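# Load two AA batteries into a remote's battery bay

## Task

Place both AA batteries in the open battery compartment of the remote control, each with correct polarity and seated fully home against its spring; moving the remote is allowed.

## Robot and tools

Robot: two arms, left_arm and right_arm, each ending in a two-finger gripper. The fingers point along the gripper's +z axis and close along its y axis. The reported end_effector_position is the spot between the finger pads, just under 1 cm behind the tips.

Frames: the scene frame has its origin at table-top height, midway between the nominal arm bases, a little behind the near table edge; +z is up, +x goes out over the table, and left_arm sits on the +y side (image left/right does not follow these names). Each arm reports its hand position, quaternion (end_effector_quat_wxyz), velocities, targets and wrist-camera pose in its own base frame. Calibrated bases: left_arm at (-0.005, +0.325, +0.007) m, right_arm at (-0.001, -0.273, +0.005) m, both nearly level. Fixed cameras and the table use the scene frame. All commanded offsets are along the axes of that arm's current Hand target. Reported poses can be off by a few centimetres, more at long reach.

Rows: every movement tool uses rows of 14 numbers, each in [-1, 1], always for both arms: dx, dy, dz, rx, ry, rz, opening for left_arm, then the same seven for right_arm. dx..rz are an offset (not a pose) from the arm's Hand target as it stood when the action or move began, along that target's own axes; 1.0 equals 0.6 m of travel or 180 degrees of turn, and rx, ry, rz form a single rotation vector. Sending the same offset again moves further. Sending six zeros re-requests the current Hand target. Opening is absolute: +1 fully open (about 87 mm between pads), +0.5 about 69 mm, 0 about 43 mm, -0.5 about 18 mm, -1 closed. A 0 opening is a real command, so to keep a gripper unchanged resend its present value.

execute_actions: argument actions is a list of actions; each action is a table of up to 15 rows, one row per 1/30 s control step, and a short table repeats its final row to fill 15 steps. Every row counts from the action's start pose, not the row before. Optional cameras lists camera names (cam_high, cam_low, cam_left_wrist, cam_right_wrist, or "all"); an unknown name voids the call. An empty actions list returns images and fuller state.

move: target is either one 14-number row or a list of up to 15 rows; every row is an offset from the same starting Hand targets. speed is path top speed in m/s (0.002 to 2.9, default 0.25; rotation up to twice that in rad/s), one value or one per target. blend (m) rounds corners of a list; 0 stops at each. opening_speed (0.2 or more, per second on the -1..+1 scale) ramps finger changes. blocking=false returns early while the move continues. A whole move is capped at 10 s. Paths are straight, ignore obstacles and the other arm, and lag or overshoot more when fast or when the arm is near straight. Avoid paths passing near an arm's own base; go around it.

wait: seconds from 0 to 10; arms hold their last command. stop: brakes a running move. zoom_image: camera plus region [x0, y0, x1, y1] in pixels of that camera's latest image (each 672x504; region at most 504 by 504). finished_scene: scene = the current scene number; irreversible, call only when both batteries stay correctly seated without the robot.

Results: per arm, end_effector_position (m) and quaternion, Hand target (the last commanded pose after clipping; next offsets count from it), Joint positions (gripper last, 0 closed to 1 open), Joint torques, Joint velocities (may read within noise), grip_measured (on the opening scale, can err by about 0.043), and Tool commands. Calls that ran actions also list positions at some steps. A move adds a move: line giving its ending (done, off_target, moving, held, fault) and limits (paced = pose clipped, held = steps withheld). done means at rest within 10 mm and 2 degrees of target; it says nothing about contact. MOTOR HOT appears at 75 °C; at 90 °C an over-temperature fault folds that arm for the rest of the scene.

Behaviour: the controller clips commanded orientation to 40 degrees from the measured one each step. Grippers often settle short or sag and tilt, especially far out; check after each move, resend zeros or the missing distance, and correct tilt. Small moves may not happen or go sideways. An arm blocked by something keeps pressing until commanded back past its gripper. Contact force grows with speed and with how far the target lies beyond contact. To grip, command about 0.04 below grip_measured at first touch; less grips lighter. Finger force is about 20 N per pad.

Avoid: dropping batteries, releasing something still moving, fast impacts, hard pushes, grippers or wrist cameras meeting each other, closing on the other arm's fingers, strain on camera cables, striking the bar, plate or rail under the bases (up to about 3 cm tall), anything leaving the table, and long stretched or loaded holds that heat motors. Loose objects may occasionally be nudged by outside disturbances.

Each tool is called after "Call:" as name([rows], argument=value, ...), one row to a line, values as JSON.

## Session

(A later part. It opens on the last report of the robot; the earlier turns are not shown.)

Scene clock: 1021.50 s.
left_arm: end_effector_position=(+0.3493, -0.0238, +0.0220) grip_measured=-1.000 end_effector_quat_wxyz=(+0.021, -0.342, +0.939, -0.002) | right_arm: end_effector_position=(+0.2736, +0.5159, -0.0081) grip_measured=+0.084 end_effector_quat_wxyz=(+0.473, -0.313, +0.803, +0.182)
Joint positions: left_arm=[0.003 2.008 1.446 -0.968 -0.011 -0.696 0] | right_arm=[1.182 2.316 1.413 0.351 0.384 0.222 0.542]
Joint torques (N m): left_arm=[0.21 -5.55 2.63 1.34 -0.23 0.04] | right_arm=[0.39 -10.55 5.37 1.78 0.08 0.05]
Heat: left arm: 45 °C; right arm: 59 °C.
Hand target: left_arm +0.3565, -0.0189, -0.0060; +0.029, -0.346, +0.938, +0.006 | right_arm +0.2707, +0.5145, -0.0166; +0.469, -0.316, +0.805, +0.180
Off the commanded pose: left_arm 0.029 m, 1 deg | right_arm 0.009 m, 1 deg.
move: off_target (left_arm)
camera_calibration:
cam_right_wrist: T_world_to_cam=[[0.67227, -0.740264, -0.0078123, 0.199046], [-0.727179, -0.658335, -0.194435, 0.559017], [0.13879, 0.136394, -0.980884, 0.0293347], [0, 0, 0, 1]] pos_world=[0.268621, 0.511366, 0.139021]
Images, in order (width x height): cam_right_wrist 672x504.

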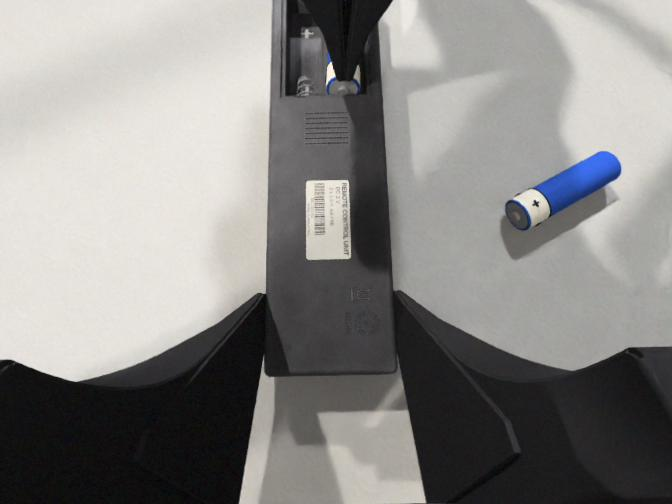

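Call:
move([
  [0.0160,-0.0026,-0.1028,0,0,0,-1,0,0,0,0,0,0,-0.02],
  [0.0192,-0.0021,-0.0512,0,0,0,-1,0,0,0,0,0,0,-0.02],
], speed=0.12, cameras=["cam_left_wrist","cam_right_wrist"])

Call:
zoom_image(camera="cam_right_wrist", region=[310, 50, 390, 110])

Call:
zoom_image(camera="cam_left_wrist", region=[280, 150, 400, 310])

Scene clock: 1056.80 s.
left_arm: end_effector_position=(+0.3414, -0.0308, +0.0232) grip_measured=-1.000 end_effector_quat_wxyz=(+0.014, -0.342, +0.940, +0.004) | right_arm: end_effector_position=(+0.2736, +0.5159, -0.0081) grip_measured=+0.084 end_effector_quat_wxyz=(+0.473, -0.313, +0.803, +0.182)
Joint positions: left_arm=[-0.019 1.995 1.431 -0.984 -0.018 -0.716 0] | right_arm=[1.182 2.316 1.413 0.351 0.384 0.222 0.542]
Joint torques (N m): left_arm=[-0.09 -9.61 6.19 0.56 -0.16 -0.01] | right_arm=[0.38 -10.54 5.41 1.78 0.08 0.06]
Heat: left arm: 43 °C; right arm: 59 °C.
Hand target: left_arm +0.3471, -0.0283, +0.0241; +0.029, -0.346, +0.938, +0.006 | right_arm +0.2707, +0.5145, -0.0166; +0.469, -0.316, +0.805, +0.180
Off the commanded pose: left_arm 0.006 m, 2 deg | right_arm 0.009 m, 1 deg.
move: done
camera_calibration:
cam_left_wrist: T_world_to_cam=[[0.628379, -0.777905, -0.00188349, -0.237276], [-0.518649, -0.420758, 0.744289, 0.169363], [-0.579778, -0.466719, -0.667855, 0.34292], [0, 0, 0, 1]] pos_world=[0.435757, 0.0467297, 0.102519]
cam_right_wrist: T_world_to_cam=[[0.67227, -0.740264, -0.0078123, 0.199046], [-0.727179, -0.658335, -0.194435, 0.559017], [0.13879, 0.136394, -0.980884, 0.0293347], [0, 0, 0, 1]] pos_world=[0.268621, 0.511366, 0.139021]
Images, in order (width x height): cam_left_wrist 672x504, cam_right_wrist 672x504.

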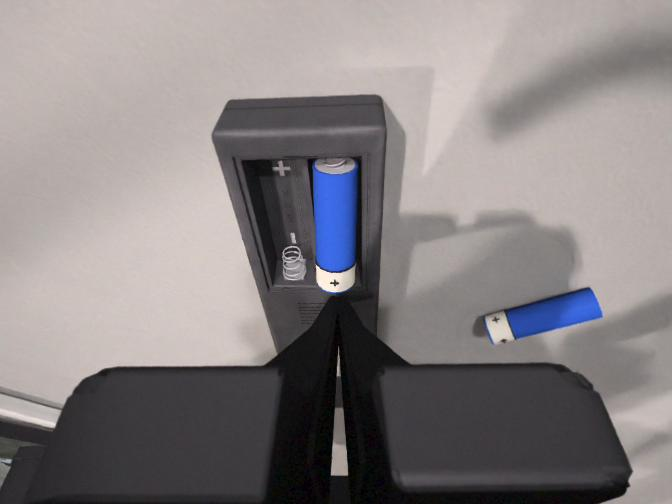

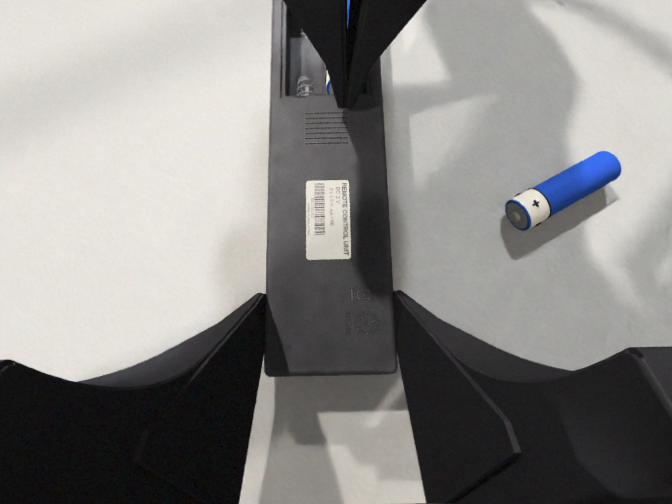

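Scaled by 6.300 from the camera's 672x504 image, which has a finer 960x720 frame.

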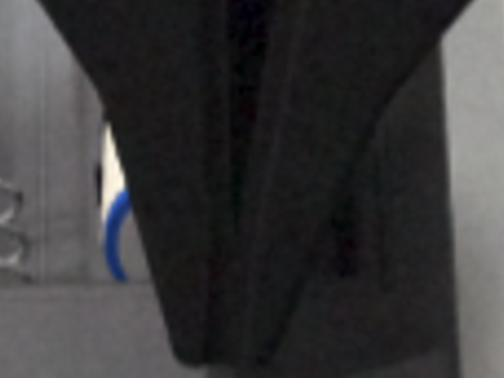

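Scaled by 3.150 from the camera's 672x504 image, which has a finer 960x720 frame.

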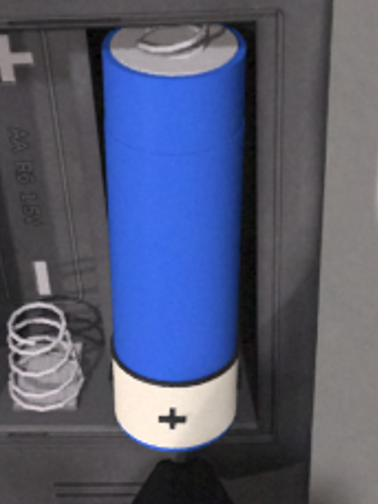

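Call:
move(target=[-0.0125,0,0.0108,0,0,0,-1,0,0,0,0,0,0,-0.02], speed=0.04, cameras=["cam_left_wrist","cam_right_wrist"])

Call:
zoom_image(camera="cam_right_wrist", region=[310, 50, 390, 110])

Call:
zoom_image(camera="cam_left_wrist", region=[280, 150, 400, 310])

Scene clock: 1065.63 s.
left_arm: end_effector_position=(+0.3431, -0.0302, +0.0231) grip_measured=-1.000 end_effector_quat_wxyz=(+0.017, -0.343, +0.939, +0.003) | right_arm: end_effector_position=(+0.2736, +0.5159, -0.0081) grip_measured=+0.084 end_effector_quat_wxyz=(+0.473, -0.313, +0.803, +0.182)
Joint positions: left_arm=[-0.017 1.995 1.431 -0.978 -0.018 -0.716 0] | right_arm=[1.182 2.316 1.413 0.351 0.384 0.222 0.542]
Joint torques (N m): left_arm=[1.02 -7.5 7.68 0.63 -0.16 0.13] | right_arm=[0.39 -10.54 5.34 1.77 0.07 0.06]
Heat: left arm: 44 °C; right arm: 60 °C.
Hand target: left_arm +0.3530, -0.0232, +0.0180; +0.029, -0.346, +0.938, +0.006 | right_arm +0.2707, +0.5145, -0.0166; +0.469, -0.316, +0.805, +0.180
Off the commanded pose: left_arm 0.013 m, 2 deg | right_arm 0.009 m, 1 deg.
move: off_target (left_arm)
camera_calibration:
cam_left_wrist: T_world_to_cam=[[0.629847, -0.776715, 0.00254596, -0.238505], [-0.523015, -0.42169, 0.740698, 0.172302], [-0.574237, -0.467858, -0.671834, 0.342243], [0, 0, 0, 1]] pos_world=[0.436867, 0.0475282, 0.102914]
cam_right_wrist: T_world_to_cam=[[0.67227, -0.740264, -0.0078123, 0.199046], [-0.727179, -0.658335, -0.194435, 0.559017], [0.13879, 0.136394, -0.980884, 0.0293347], [0, 0, 0, 1]] pos_world=[0.268621, 0.511366, 0.139021]
Images, in order (width x height): cam_left_wrist 672x504, cam_right_wrist 672x504.

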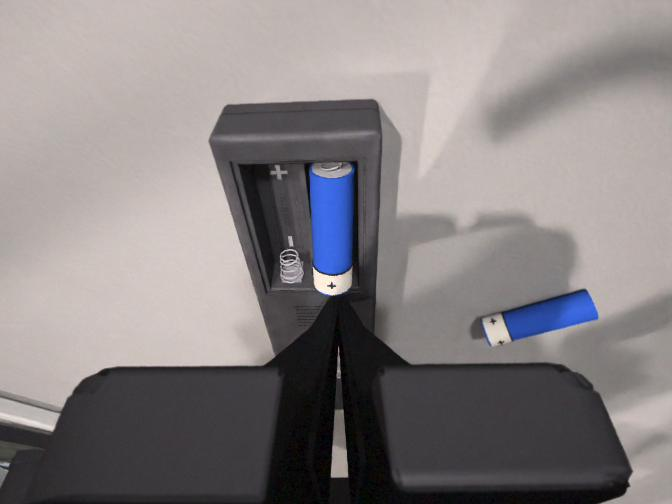

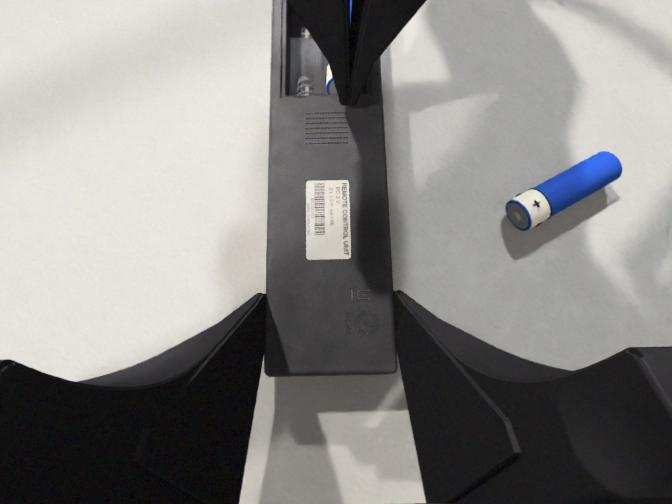

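Scaled by 6.300 from the camera's 672x504 image, which has a finer 960x720 frame.

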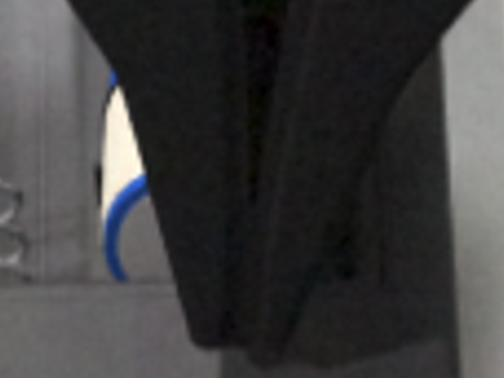

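Scaled by 3.150 from the camera's 672x504 image, which has a finer 960x720 frame.

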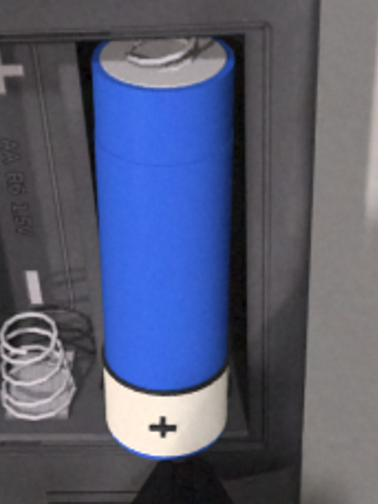

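Call:
move(target=[-0.0155,0.005,0.0133,0,0,0,-1,0,0,0,0,0,0,-0.02], speed=0.04, cameras=["cam_left_wrist","cam_right_wrist","cam_low"])

Call:
zoom_image(camera="cam_right_wrist", region=[310, 50, 390, 110])

Call:
zoom_image(camera="cam_left_wrist", region=[280, 150, 400, 310])

Call:
zoom_image(camera="cam_low", region=[380, 320, 480, 390])

Scene clock: 1074.93 s.
left_arm: end_effector_position=(+0.3404, -0.0293, +0.0193) grip_measured=-1.000 end_effector_quat_wxyz=(+0.003, -0.340, +0.940, -0.006) | right_arm: end_effector_position=(+0.2736, +0.5159, -0.0081) grip_measured=+0.084 end_effector_quat_wxyz=(+0.473, -0.313, +0.803, +0.182)
Joint positions: left_arm=[-0.003 2.01 1.432 -0.984 0.01 -0.697 0] | right_arm=[1.182 2.316 1.413 0.351 0.384 0.222 0.542]
Joint torques (N m): left_arm=[1.76 -6.75 8.57 0.82 -0.42 0.15] | right_arm=[0.39 -10.59 5.35 1.77 0.08 0.06]
Heat: left arm: 43 °C; right arm: 60 °C.
Hand target: left_arm +0.3586, -0.0146, +0.0106; +0.030, -0.346, +0.938, +0.006 | right_arm +0.2707, +0.5145, -0.0166; +0.469, -0.316, +0.805, +0.180
Off the commanded pose: left_arm 0.025 m, 3 deg | right_arm 0.009 m, 1 deg.
move: off_target (left_arm)
camera_calibration:
cam_left_wrist: T_world_to_cam=[[0.626063, -0.779705, 0.0102406, -0.235037], [-0.509594, -0.399168, 0.76222, 0.169757], [-0.590219, -0.482416, -0.647237, 0.343063], [0, 0, 0, 1]] pos_world=[0.436138, 0.0500011, 0.0950583]
cam_right_wrist: T_world_to_cam=[[0.67227, -0.740264, -0.0078123, 0.199046], [-0.727179, -0.658335, -0.194435, 0.559017], [0.13879, 0.136394, -0.980884, 0.0293347], [0, 0, 0, 1]] pos_world=[0.268621, 0.511366, 0.139021]
Images, in order (width x height): cam_low 672x504, cam_left_wrist 672x504, cam_right_wrist 672x504.

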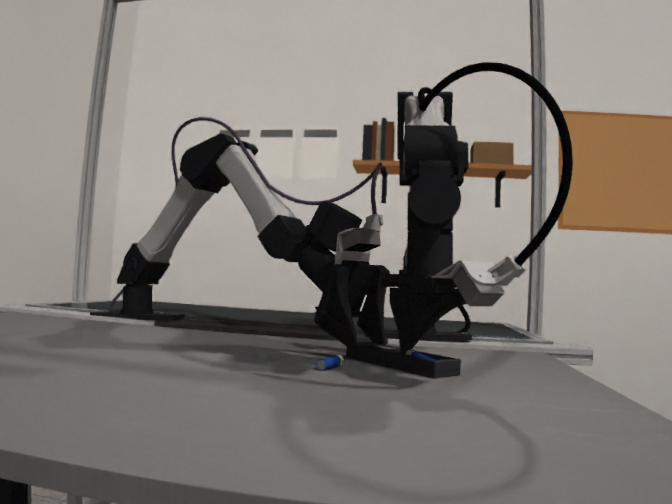

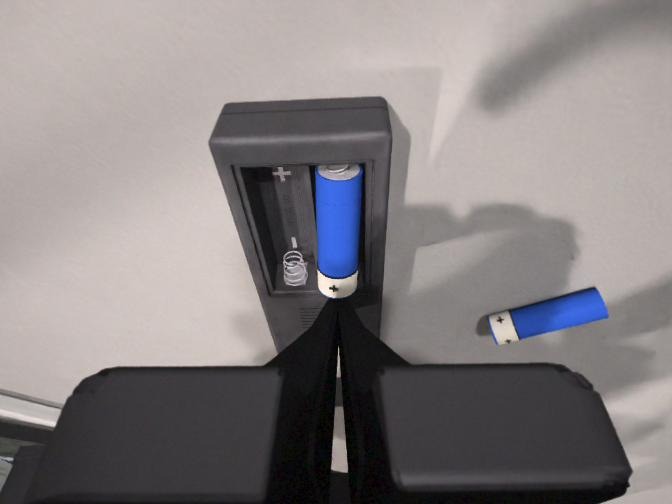

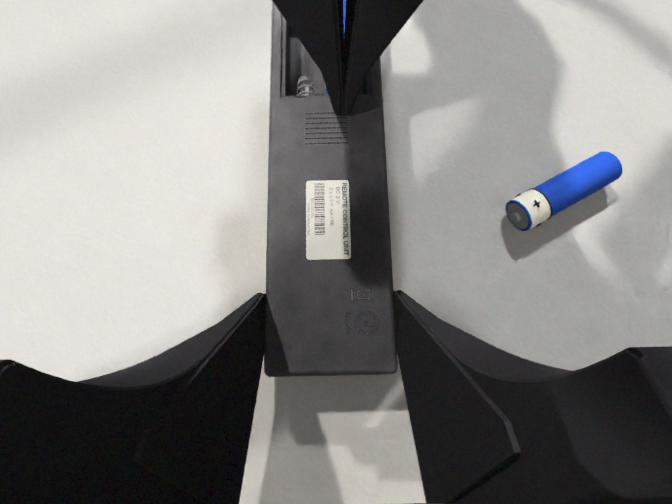

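Scaled by 6.300 from the camera's 672x504 image, which has a finer 960x720 frame.

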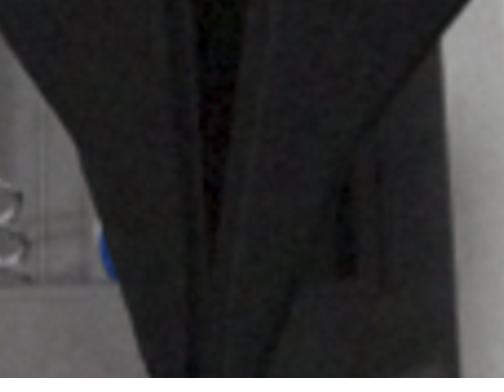

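Scaled by 3.150 from the camera's 672x504 image, which has a finer 960x720 frame.

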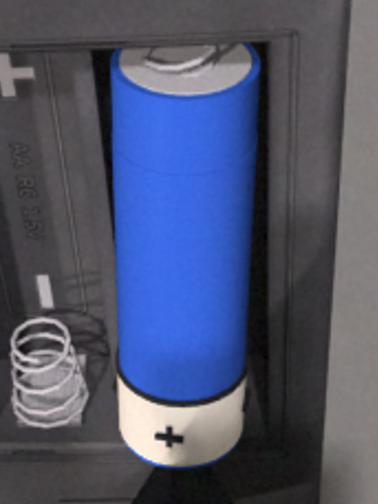

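Scaled by 5.040 from the camera's 672x504 image, which has a finer 960x720 frame.

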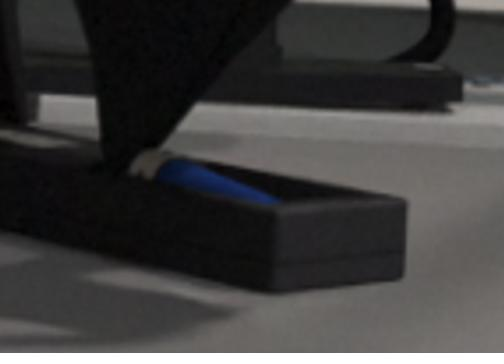

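Call:
move(target=[-0.020,0.0,0.0083,0,0,0,-1,0,0,0,0,0,0,-0.02], speed=0.04, cameras=["cam_left_wrist","cam_right_wrist"])

Call:
zoom_image(camera="cam_right_wrist", region=[310, 50, 390, 110])

Call:
zoom_image(camera="cam_left_wrist", region=[280, 150, 400, 310])

Scene clock: 1083.30 s.
left_arm: end_effector_position=(+0.3411, -0.0282, +0.0188) grip_measured=-1.000 end_effector_quat_wxyz=(-0.017, -0.339, +0.940, -0.013) | right_arm: end_effector_position=(+0.2737, +0.5161, -0.0079) grip_measured=+0.084 end_effector_quat_wxyz=(+0.474, -0.313, +0.803, +0.182)
Joint positions: left_arm=[0.012 2.044 1.472 -1.022 0.035 -0.68 0] | right_arm=[1.182 2.316 1.413 0.352 0.384 0.222 0.542]
Joint torques (N m): left_arm=[2.21 -6.72 8.76 1.08 -0.65 0.17] | right_arm=[0.39 -10.51 5.37 1.77 0.08 0.07]
Heat: left arm: 43 °C; right arm: 60 °C.
Hand target: left_arm +0.3679, -0.0067, +0.0063; +0.029, -0.346, +0.938, +0.006 | right_arm +0.2708, +0.5146, -0.0165; +0.469, -0.316, +0.805, +0.180
Off the commanded pose: left_arm 0.037 m, 6 deg | right_arm 0.009 m, 1 deg.
move: off_target (left_arm)
camera_calibration:
cam_left_wrist: T_world_to_cam=[[0.624707, -0.780779, 0.0111933, -0.23417], [-0.486282, -0.377782, 0.787915, 0.162906], [-0.610959, -0.497659, -0.615682, 0.349769], [0, 0, 0, 1]] pos_world=[0.4392, 0.0527736, 0.0896118]
cam_right_wrist: T_world_to_cam=[[0.672234, -0.740292, -0.00830353, 0.199213], [-0.727136, -0.658096, -0.195406, 0.559121], [0.139193, 0.137397, -0.980687, 0.0288695], [0, 0, 0, 1]] pos_world=[0.26862, 0.511465, 0.139222]
Images, in order (width x height): cam_left_wrist 672x504, cam_right_wrist 672x504.

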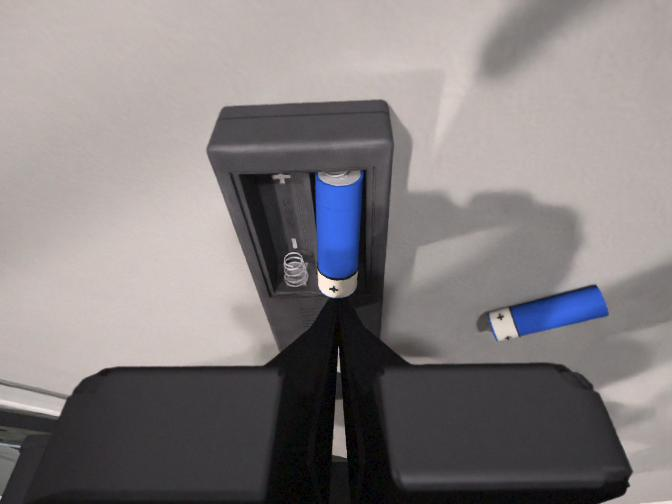

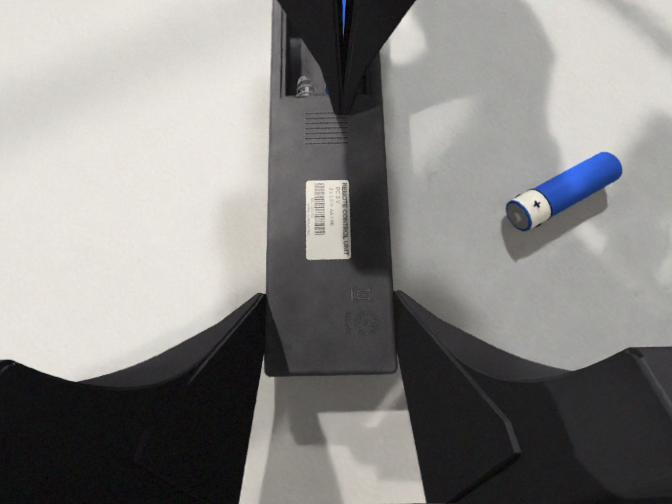

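Scaled by 6.300 from the camera's 672x504 image, which has a finer 960x720 frame.

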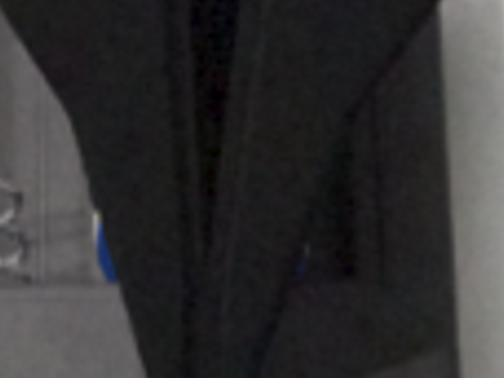

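Scaled by 3.150 from the camera's 672x504 image, which has a finer 960x720 frame.

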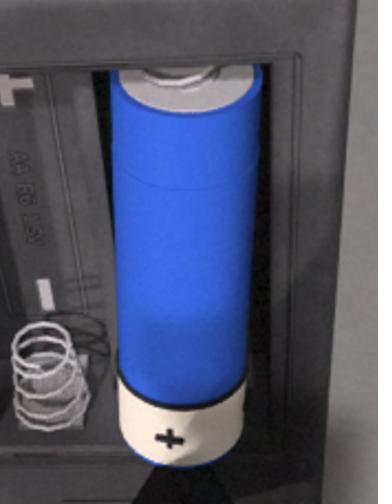

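Call:
move([
  [0.0398,0.0025,-0.0237,0,0,0,-1,0,0,0,0,0,0,-0.02],
  [0.0390,-0.0013,-0.0837,0,0,0,-1,0,0,0,0,0,0,-0.02],
  [0.0268,-0.0033,-0.0412,0,0,0,-1,0,0,0,0,0,0,-0.02],
], speed=0.12, cameras=["cam_left_wrist","cam_right_wrist"])

Call:
zoom_image(camera="cam_right_wrist", region=[310, 50, 390, 110])

Call:
zoom_image(camera="cam_left_wrist", region=[280, 150, 400, 310])

Scene clock: 1122.57 s.
left_arm: end_effector_position=(+0.3521, -0.0260, +0.0373) grip_measured=-1.000 end_effector_quat_wxyz=(+0.025, -0.343, +0.939, -0.001) | right_arm: end_effector_position=(+0.2736, +0.5160, -0.0080) grip_measured=+0.084 end_effector_quat_wxyz=(+0.474, -0.313, +0.803, +0.182)
Joint positions: left_arm=[-0.005 1.994 1.491 -1.02 -0.016 -0.705 0] | right_arm=[1.182 2.316 1.413 0.352 0.384 0.222 0.542]
Joint torques (N m): left_arm=[0.83 -7.86 6.32 0.6 -0.17 0.11] | right_arm=[0.4 -10.55 5.37 1.78 0.09 0.06]
Heat: left arm: 41 °C; right arm: 61 °C.
Hand target: left_arm +0.3558, -0.0194, +0.0302; +0.030, -0.346, +0.938, +0.006 | right_arm +0.2708, +0.5145, -0.0166; +0.469, -0.316, +0.805, +0.180
Off the commanded pose: left_arm 0.010 m, 1 deg | right_arm 0.009 m, 1 deg.
move: done
camera_calibration:
cam_left_wrist: T_world_to_cam=[[0.629979, -0.776474, 0.0146678, -0.241393], [-0.536167, -0.421192, 0.73152, 0.173136], [-0.561828, -0.468707, -0.681662, 0.354889], [0, 0, 0, 1]] pos_world=[0.444289, 0.0518268, 0.118802]
cam_right_wrist: T_world_to_cam=[[0.672377, -0.740168, -0.00781989, 0.199111], [-0.726987, -0.658342, -0.195132, 0.559077], [0.139282, 0.136887, -0.980746, 0.0290299], [0, 0, 0, 1]] pos_world=[0.26852, 0.511465, 0.139122]
Images, in order (width x height): cam_left_wrist 672x504, cam_right_wrist 672x504.

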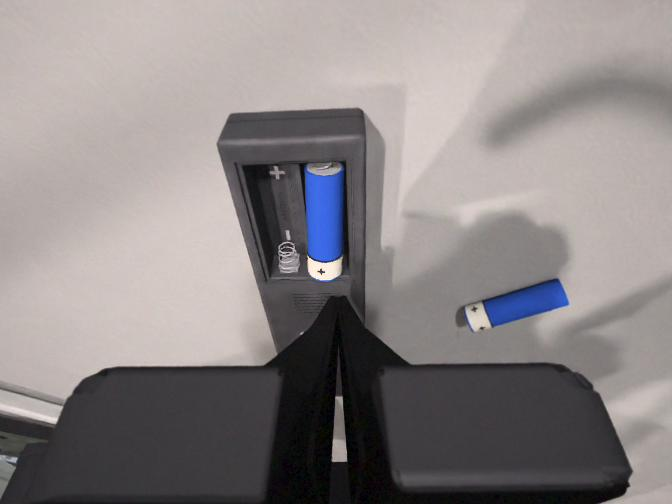

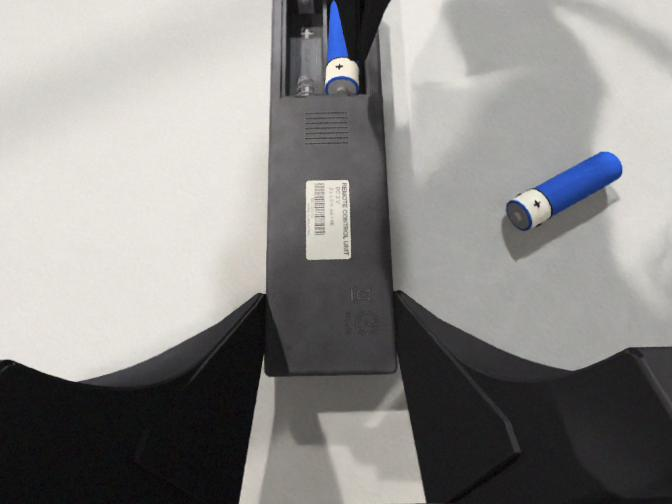

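Scaled by 6.300 from the camera's 672x504 image, which has a finer 960x720 frame.

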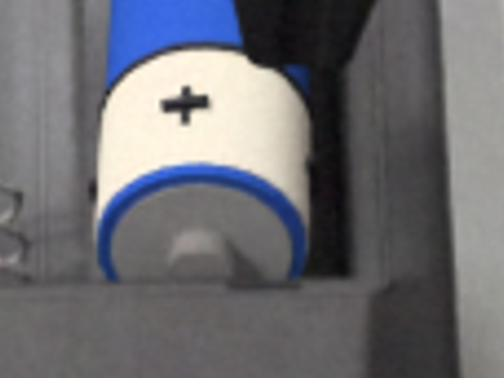

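Scaled by 3.150 from the camera's 672x504 image, which has a finer 960x720 frame.

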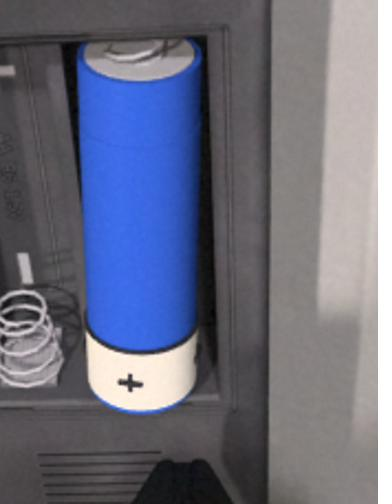

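Call:
move(target=[-0.0023,0.0063,0.0127,0,0,0,-1,0,0,0,0,0,0,-0.02], speed=0.08, cameras=["cam_right_wrist"])

Call:
zoom_image(camera="cam_right_wrist", region=[310, 50, 390, 110])

Scene clock: 1133.93 s.
left_arm: end_effector_position=(+0.3518, -0.0215, +0.0313) grip_measured=-1.000 end_effector_quat_wxyz=(+0.028, -0.345, +0.938, -0.001) | right_arm: end_effector_position=(+0.2736, +0.5160, -0.0080) grip_measured=+0.084 end_effector_quat_wxyz=(+0.474, -0.313, +0.803, +0.182)
Joint positions: left_arm=[0.007 1.994 1.467 -0.99 -0.016 -0.697 0] | right_arm=[1.182 2.316 1.413 0.352 0.384 0.222 0.542]
Joint torques (N m): left_arm=[0.7 -7.47 6.23 0.6 -0.15 0.14] | right_arm=[0.43 -10.5 5.34 1.77 0.07 0.07]
Heat: left arm: 42 °C; right arm: 61 °C.
Hand target: left_arm +0.3547, -0.0154, +0.0225; +0.029, -0.346, +0.938, +0.006 | right_arm +0.2708, +0.5145, -0.0166; +0.469, -0.316, +0.805, +0.180
Off the commanded pose: left_arm 0.011 m, 1 deg | right_arm 0.009 m, 1 deg.
move: off_target (left_arm)
camera_calibration:
cam_right_wrist: T_world_to_cam=[[0.672377, -0.740168, -0.00781989, 0.199111], [-0.726987, -0.658342, -0.195132, 0.559077], [0.139282, 0.136887, -0.980746, 0.0290299], [0, 0, 0, 1]] pos_world=[0.26852, 0.511465, 0.139122]
Images, in order (width x height): cam_right_wrist 672x504.

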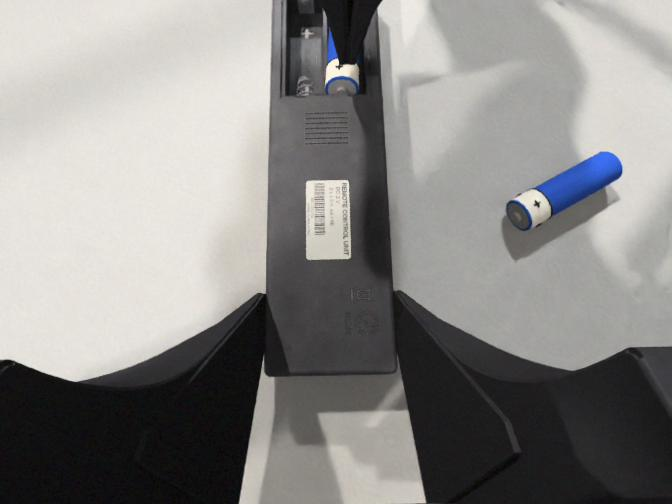

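Scaled by 6.300 from the camera's 672x504 image, which has a finer 960x720 frame.

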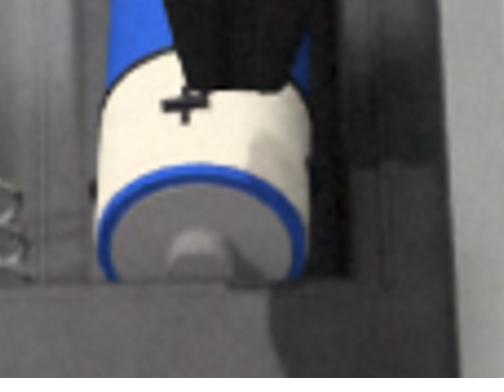

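Call:
move(target=[-0.007,0.0038,0.0505,0,0,0,-1,0,0,0,0,0,0,-0.02], speed=0.05, cameras=["cam_right_wrist","cam_left_wrist"])

Call:
zoom_image(camera="cam_right_wrist", region=[310, 50, 390, 110])

Scene clock: 1140.07 s.
left_arm: end_effector_position=(+0.3513, -0.0199, +0.0205) grip_measured=-1.000 end_effector_quat_wxyz=(+0.023, -0.343, +0.939, -0.009) | right_arm: end_effector_position=(+0.2736, +0.5160, -0.0081) grip_measured=+0.084 end_effector_quat_wxyz=(+0.474, -0.313, +0.803, +0.182)
Joint positions: left_arm=[0.019 2.009 1.441 -0.953 0.002 -0.682 0] | right_arm=[1.182 2.316 1.413 0.352 0.384 0.221 0.542]
Joint torques (N m): left_arm=[0.81 -5.15 3.59 1.24 -0.32 0.14] | right_arm=[0.43 -10.52 5.35 1.77 0.08 0.06]
Heat: left arm: 42 °C; right arm: 61 °C.
Hand target: left_arm +0.3581, -0.0100, -0.0074; +0.030, -0.346, +0.938, +0.006 | right_arm +0.2708, +0.5145, -0.0166; +0.469, -0.316, +0.805, +0.180
Off the commanded pose: left_arm 0.030 m, 2 deg | right_arm 0.009 m, 1 deg.
move: off_target (left_arm)
camera_calibration:
cam_left_wrist: T_world_to_cam=[[0.630739, -0.775438, 0.029396, -0.236501], [-0.537397, -0.409162, 0.737422, 0.188184], [-0.559797, -0.480918, -0.674792, 0.344755], [0, 0, 0, 1]] pos_world=[0.443293, 0.0594057, 0.100819]
cam_right_wrist: T_world_to_cam=[[0.672514, -0.740049, -0.0072623, 0.198937], [-0.726843, -0.658601, -0.194792, 0.559124], [0.139373, 0.136279, -0.980818, 0.029326], [0, 0, 0, 1]] pos_world=[0.26852, 0.511467, 0.139121]
Images, in order (width x height): cam_left_wrist 672x504, cam_right_wrist 672x504.

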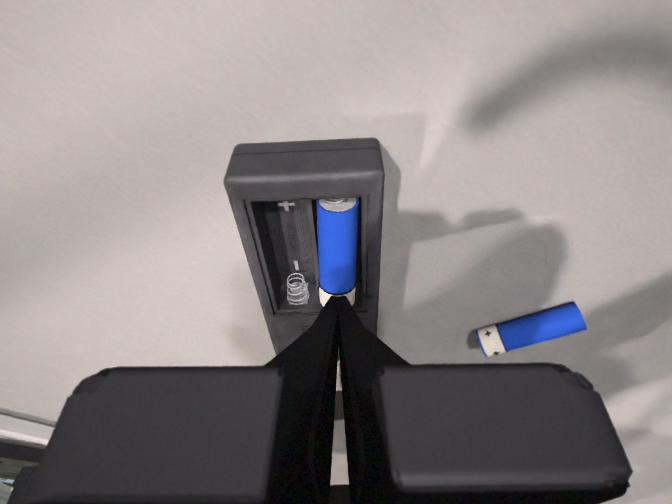

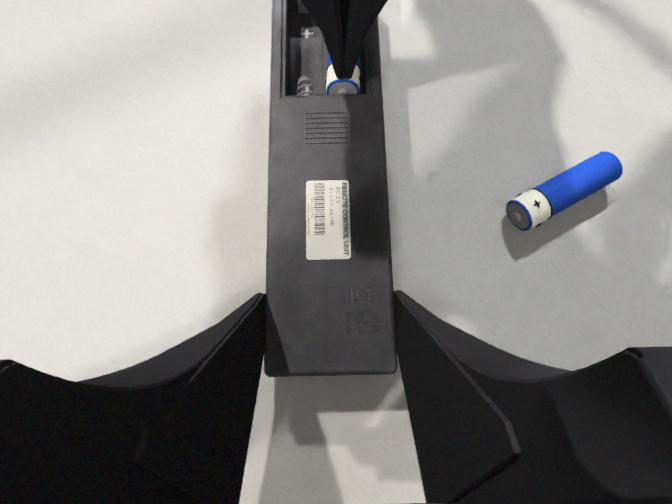

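Scaled by 6.300 from the camera's 672x504 image, which has a finer 960x720 frame.

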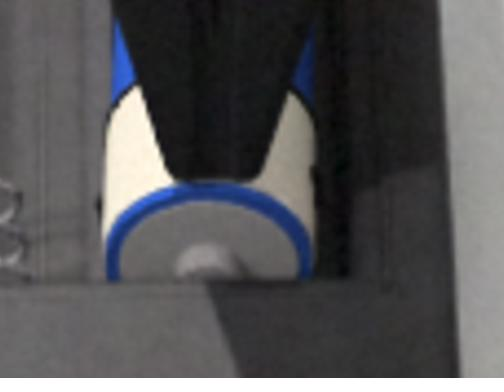

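Call:
move(target=[-0.0083,0.0,0.0133,0,0,0,-1,0,0,0,0,0,0,-0.02], speed=0.05, cameras=["cam_right_wrist","cam_left_wrist"])

Call:
zoom_image(camera="cam_right_wrist", region=[310, 50, 390, 110])

Scene clock: 1146.03 s.
left_arm: end_effector_position=(+0.3514, -0.0195, +0.0199) grip_measured=-1.000 end_effector_quat_wxyz=(+0.020, -0.343, +0.939, -0.016) | right_arm: end_effector_position=(+0.2736, +0.5160, -0.0081) grip_measured=+0.084 end_effector_quat_wxyz=(+0.474, -0.313, +0.803, +0.182)
Joint positions: left_arm=[0.027 2.012 1.441 -0.951 0.017 -0.674 0] | right_arm=[1.182 2.316 1.413 0.352 0.384 0.221 0.542]
Joint torques (N m): left_arm=[0.9 -3.6 4.05 1.39 -0.46 0.14] | right_arm=[0.4 -10.58 5.39 1.77 0.08 0.08]
Heat: left arm: 41 °C; right arm: 61 °C.
Hand target: left_arm +0.3622, -0.0065, -0.0151; +0.029, -0.346, +0.938, +0.006 | right_arm +0.2708, +0.5145, -0.0166; +0.469, -0.316, +0.805, +0.180
Off the commanded pose: left_arm 0.039 m, 3 deg | right_arm 0.009 m, 1 deg.
move: off_target (left_arm)
camera_calibration:
cam_left_wrist: T_world_to_cam=[[0.630154, -0.775429, 0.0402106, -0.236153], [-0.536857, -0.397694, 0.744059, 0.188731], [-0.560973, -0.490459, -0.666902, 0.34468], [0, 0, 0, 1]] pos_world=[0.443491, 0.0609888, 0.0989363]
cam_right_wrist: T_world_to_cam=[[0.672514, -0.740049, -0.0072623, 0.198937], [-0.726843, -0.658601, -0.194792, 0.559124], [0.139373, 0.136279, -0.980818, 0.029326], [0, 0, 0, 1]] pos_world=[0.26852, 0.511467, 0.139121]
Images, in order (width x height): cam_left_wrist 672x504, cam_right_wrist 672x504.

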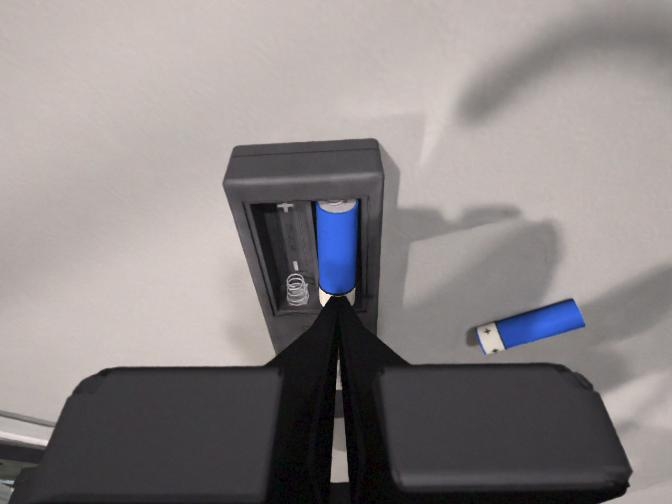

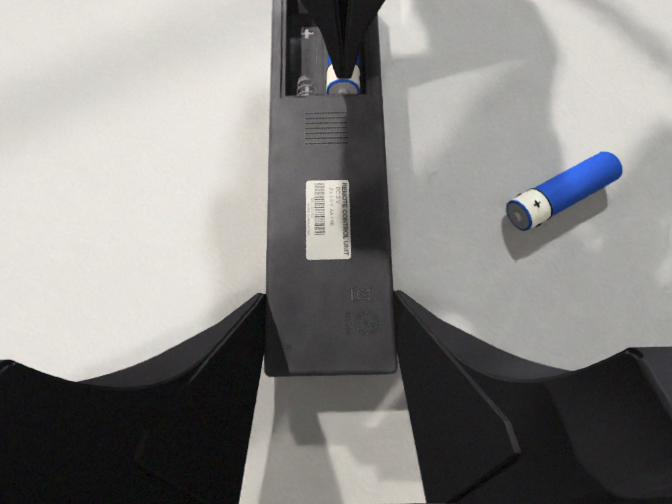

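Scaled by 6.300 from the camera's 672x504 image, which has a finer 960x720 frame.

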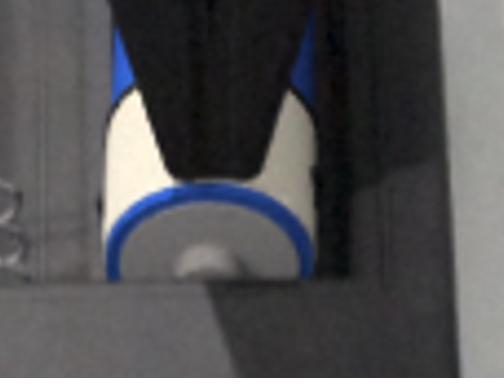

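Call:
move([
  [0.0140,-0.0064,-0.0577,0,0,0,-1,0,0,0,0,0,0,-0.02],
  [0.0107,-0.0069,-0.1127,0,0,0,-0.35,0,0,0,0,0,0,-0.02],
  [0.0172,-0.0092,-0.0570,0,0,0,-0.35,0,0,0,0,0,0,-0.02],
], speed=0.12, opening_speed=0.8, cameras=["cam_right_wrist","cam_left_wrist"])

Call:
zoom_image(camera="cam_right_wrist", region=[260, 0, 420, 120])

Call:
zoom_image(camera="cam_left_wrist", region=[220, 150, 440, 340])

Scene clock: 1176.40 s.
left_arm: end_effector_position=(+0.3525, -0.0203, +0.0248) grip_measured=-0.350 end_effector_quat_wxyz=(+0.024, -0.343, +0.939, +0.000) | right_arm: end_effector_position=(+0.2736, +0.5160, -0.0081) grip_measured=+0.084 end_effector_quat_wxyz=(+0.474, -0.313, +0.803, +0.182)
Joint positions: left_arm=[0.01 2.012 1.464 -0.978 -0.016 -0.69 0.325] | right_arm=[1.182 2.316 1.413 0.352 0.384 0.221 0.542]
Joint torques (N m): left_arm=[-0.31 -8.1 6.24 0.61 -0.16 0] | right_arm=[0.44 -10.55 5.39 1.77 0.08 0.06]
Heat: left arm: 41 °C; right arm: 62 °C.
Hand target: left_arm +0.3562, -0.0185, +0.0184; +0.029, -0.346, +0.938, +0.006 | right_arm +0.2708, +0.5145, -0.0166; +0.469, -0.316, +0.805, +0.180
Off the commanded pose: left_arm 0.008 m, 1 deg | right_arm 0.009 m, 1 deg.
move: done; target 2's new opening was sent with left_arm's hand 0.013 m and 2 deg from that target
camera_calibration:
cam_left_wrist: T_world_to_cam=[[0.629685, -0.776745, 0.0128034, -0.236951], [-0.534486, -0.421214, 0.732737, 0.184355], [-0.563757, -0.468236, -0.680392, 0.349877], [0, 0, 0, 1]] pos_world=[0.444986, 0.0574275, 0.106004]
cam_right_wrist: T_world_to_cam=[[0.672514, -0.740049, -0.0072623, 0.198937], [-0.726843, -0.658601, -0.194792, 0.559124], [0.139373, 0.136279, -0.980818, 0.029326], [0, 0, 0, 1]] pos_world=[0.26852, 0.511467, 0.139121]
Images, in order (width x height): cam_left_wrist 672x504, cam_right_wrist 672x504.

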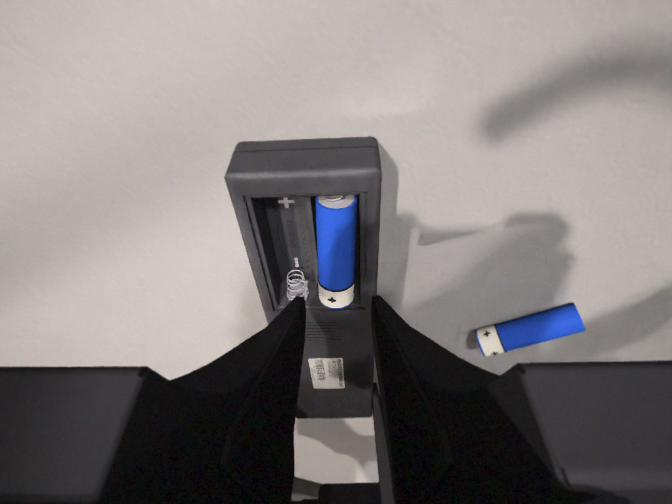

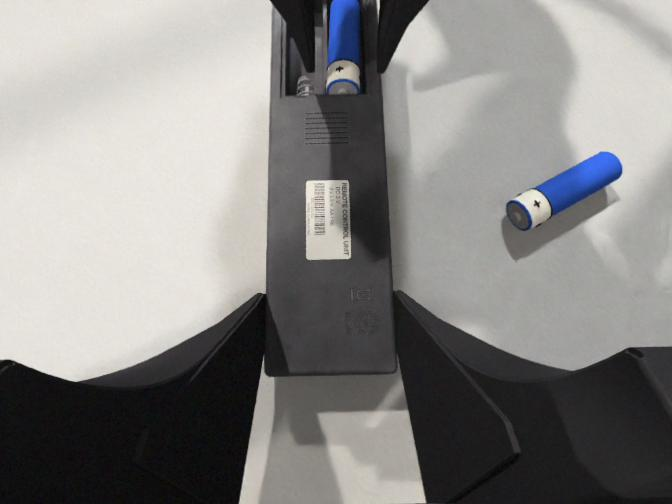

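Scaled by 3.150 from the camera's 672x504 image, which has a finer 960x720 frame.

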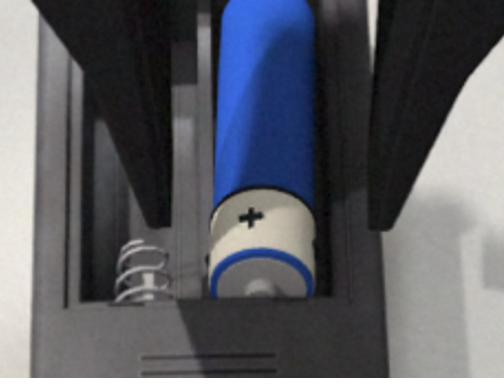

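Scaled by 2.291 from the camera's 672x504 image, which has a finer 960x720 frame.

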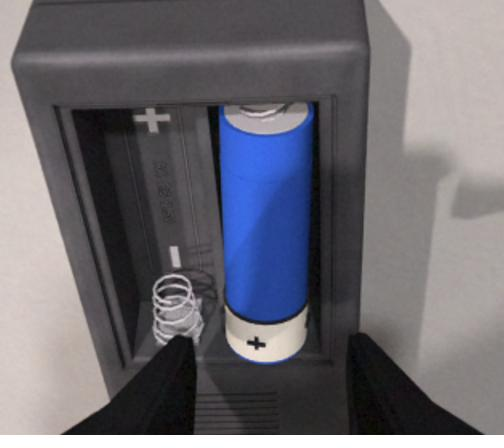

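Call:
move([
  [0.0007,0.0033,0.0117,0,0,0,-0.35,0,0,0,0,0,0,-0.02],
  [0.0007,0.0033,0.0117,0,0,0,-0.78,0,0,0,0,0,0,-0.02],
], speed=0.06, opening_speed=0.6, cameras=["cam_right_wrist","cam_left_wrist"])

Call:
zoom_image(camera="cam_right_wrist", region=[310, 50, 390, 110])

Call:
zoom_image(camera="cam_left_wrist", region=[220, 150, 440, 340])

Scene clock: 1191.03 s.
left_arm: end_effector_position=(+0.3529, -0.0196, +0.0195) grip_measured=-0.778 end_effector_quat_wxyz=(+0.028, -0.343, +0.939, +0.001) | right_arm: end_effector_position=(+0.2736, +0.5160, -0.0081) grip_measured=+0.084 end_effector_quat_wxyz=(+0.474, -0.313, +0.803, +0.182)
Joint positions: left_arm=[0.01 2.012 1.443 -0.949 -0.02 -0.69 0.111] | right_arm=[1.182 2.316 1.413 0.352 0.384 0.221 0.542]
Joint torques (N m): left_arm=[0.02 -7.76 5.97 0.63 -0.11 0.04] | right_arm=[0.38 -10.52 5.38 1.77 0.06 0.07]
Heat: left arm: 42 °C; right arm: 62 °C.
Hand target: left_arm +0.3549, -0.0170, +0.0113; +0.029, -0.346, +0.938, +0.006 | right_arm +0.2708, +0.5145, -0.0166; +0.469, -0.316, +0.805, +0.180
Off the commanded pose: left_arm 0.009 m, 1 deg | right_arm 0.009 m, 1 deg.
move: done
camera_calibration:
cam_left_wrist: T_world_to_cam=[[0.629751, -0.776661, 0.0145345, -0.236548], [-0.540213, -0.42443, 0.726656, 0.190753], [-0.558197, -0.465464, -0.686847, 0.345007], [0, 0, 0, 1]] pos_world=[0.444595, 0.0578325, 0.101793]
cam_right_wrist: T_world_to_cam=[[0.672514, -0.740049, -0.0072623, 0.198937], [-0.726843, -0.658601, -0.194792, 0.559124], [0.139373, 0.136279, -0.980818, 0.029326], [0, 0, 0, 1]] pos_world=[0.26852, 0.511467, 0.139121]
Images, in order (width x height): cam_left_wrist 672x504, cam_right_wrist 672x504.

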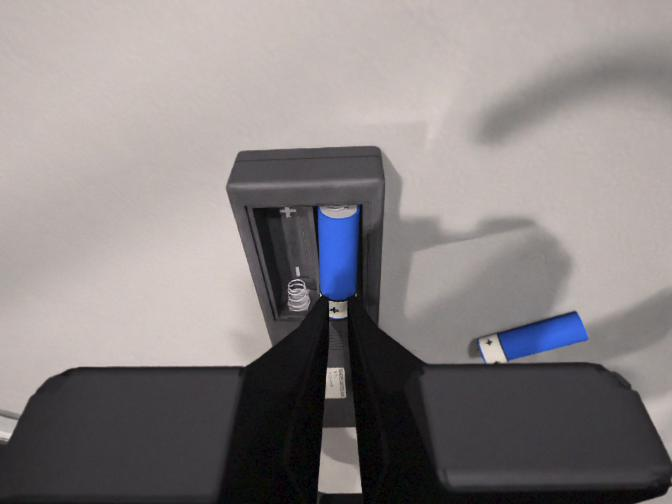

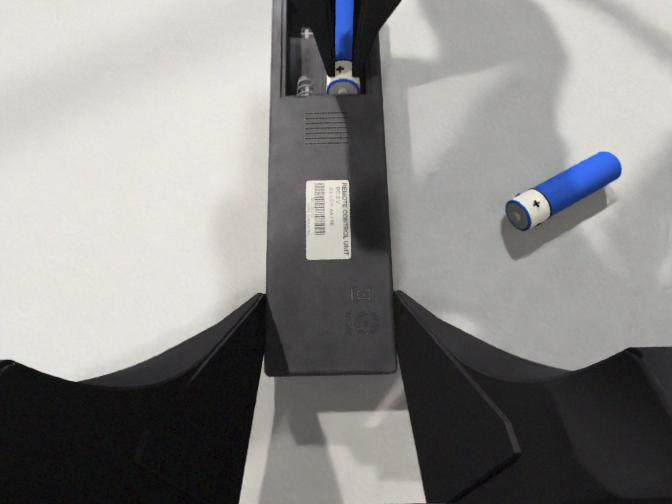

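Scaled by 6.300 from the camera's 672x504 image, which has a finer 960x720 frame.

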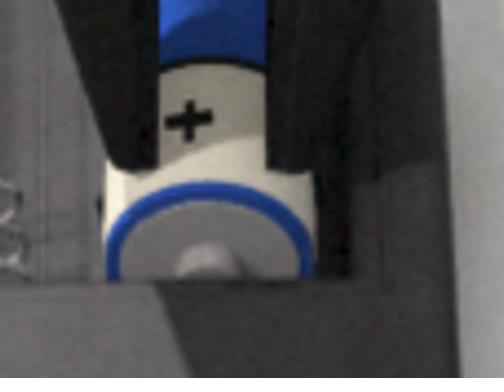

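Scaled by 2.291 from the camera's 672x504 image, which has a finer 960x720 frame.

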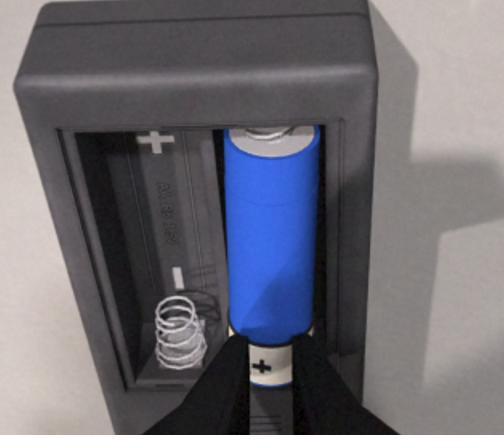

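Call:
wait(seconds=0.1, cameras=["cam_low"])

Call:
zoom_image(camera="cam_low", region=[390, 330, 470, 385])

Scene clock: 1206.40 s.
left_arm: end_effector_position=(+0.3529, -0.0196, +0.0195) grip_measured=-0.778 end_effector_quat_wxyz=(+0.028, -0.343, +0.939, +0.001) | right_arm: end_effector_position=(+0.2736, +0.5160, -0.0081) grip_measured=+0.084 end_effector_quat_wxyz=(+0.474, -0.313, +0.803, +0.182)
Joint positions: left_arm=[0.01 2.012 1.443 -0.949 -0.02 -0.69 0.111] | right_arm=[1.182 2.316 1.413 0.352 0.384 0.221 0.542]
Joint torques (N m): left_arm=[0.03 -7.75 6.02 0.63 -0.12 0.04] | right_arm=[0.39 -10.52 5.34 1.77 0.07 0.08]
Heat: left arm: 42 °C; right arm: 62 °C.
Hand target: left_arm +0.3549, -0.0170, +0.0113; +0.029, -0.346, +0.938, +0.006 | right_arm +0.2708, +0.5145, -0.0166; +0.469, -0.316, +0.805, +0.180
Tool commands: left_gripper/opening=-0.78 right_gripper/opening=-0.02
Off the commanded pose: left_arm 0.009 m, 1 deg | right_arm 0.009 m, 1 deg.
wait: 0.10 s; at rest from the start
Images, in order (width x height): cam_low 672x504.

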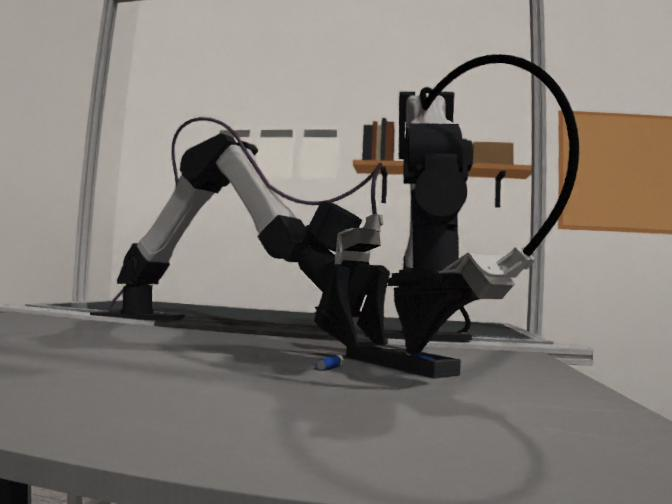

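Scaled by 6.300 from the camera's 672x504 image, which has a finer 960x720 frame.

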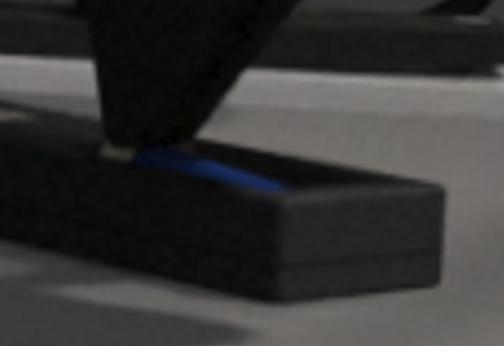

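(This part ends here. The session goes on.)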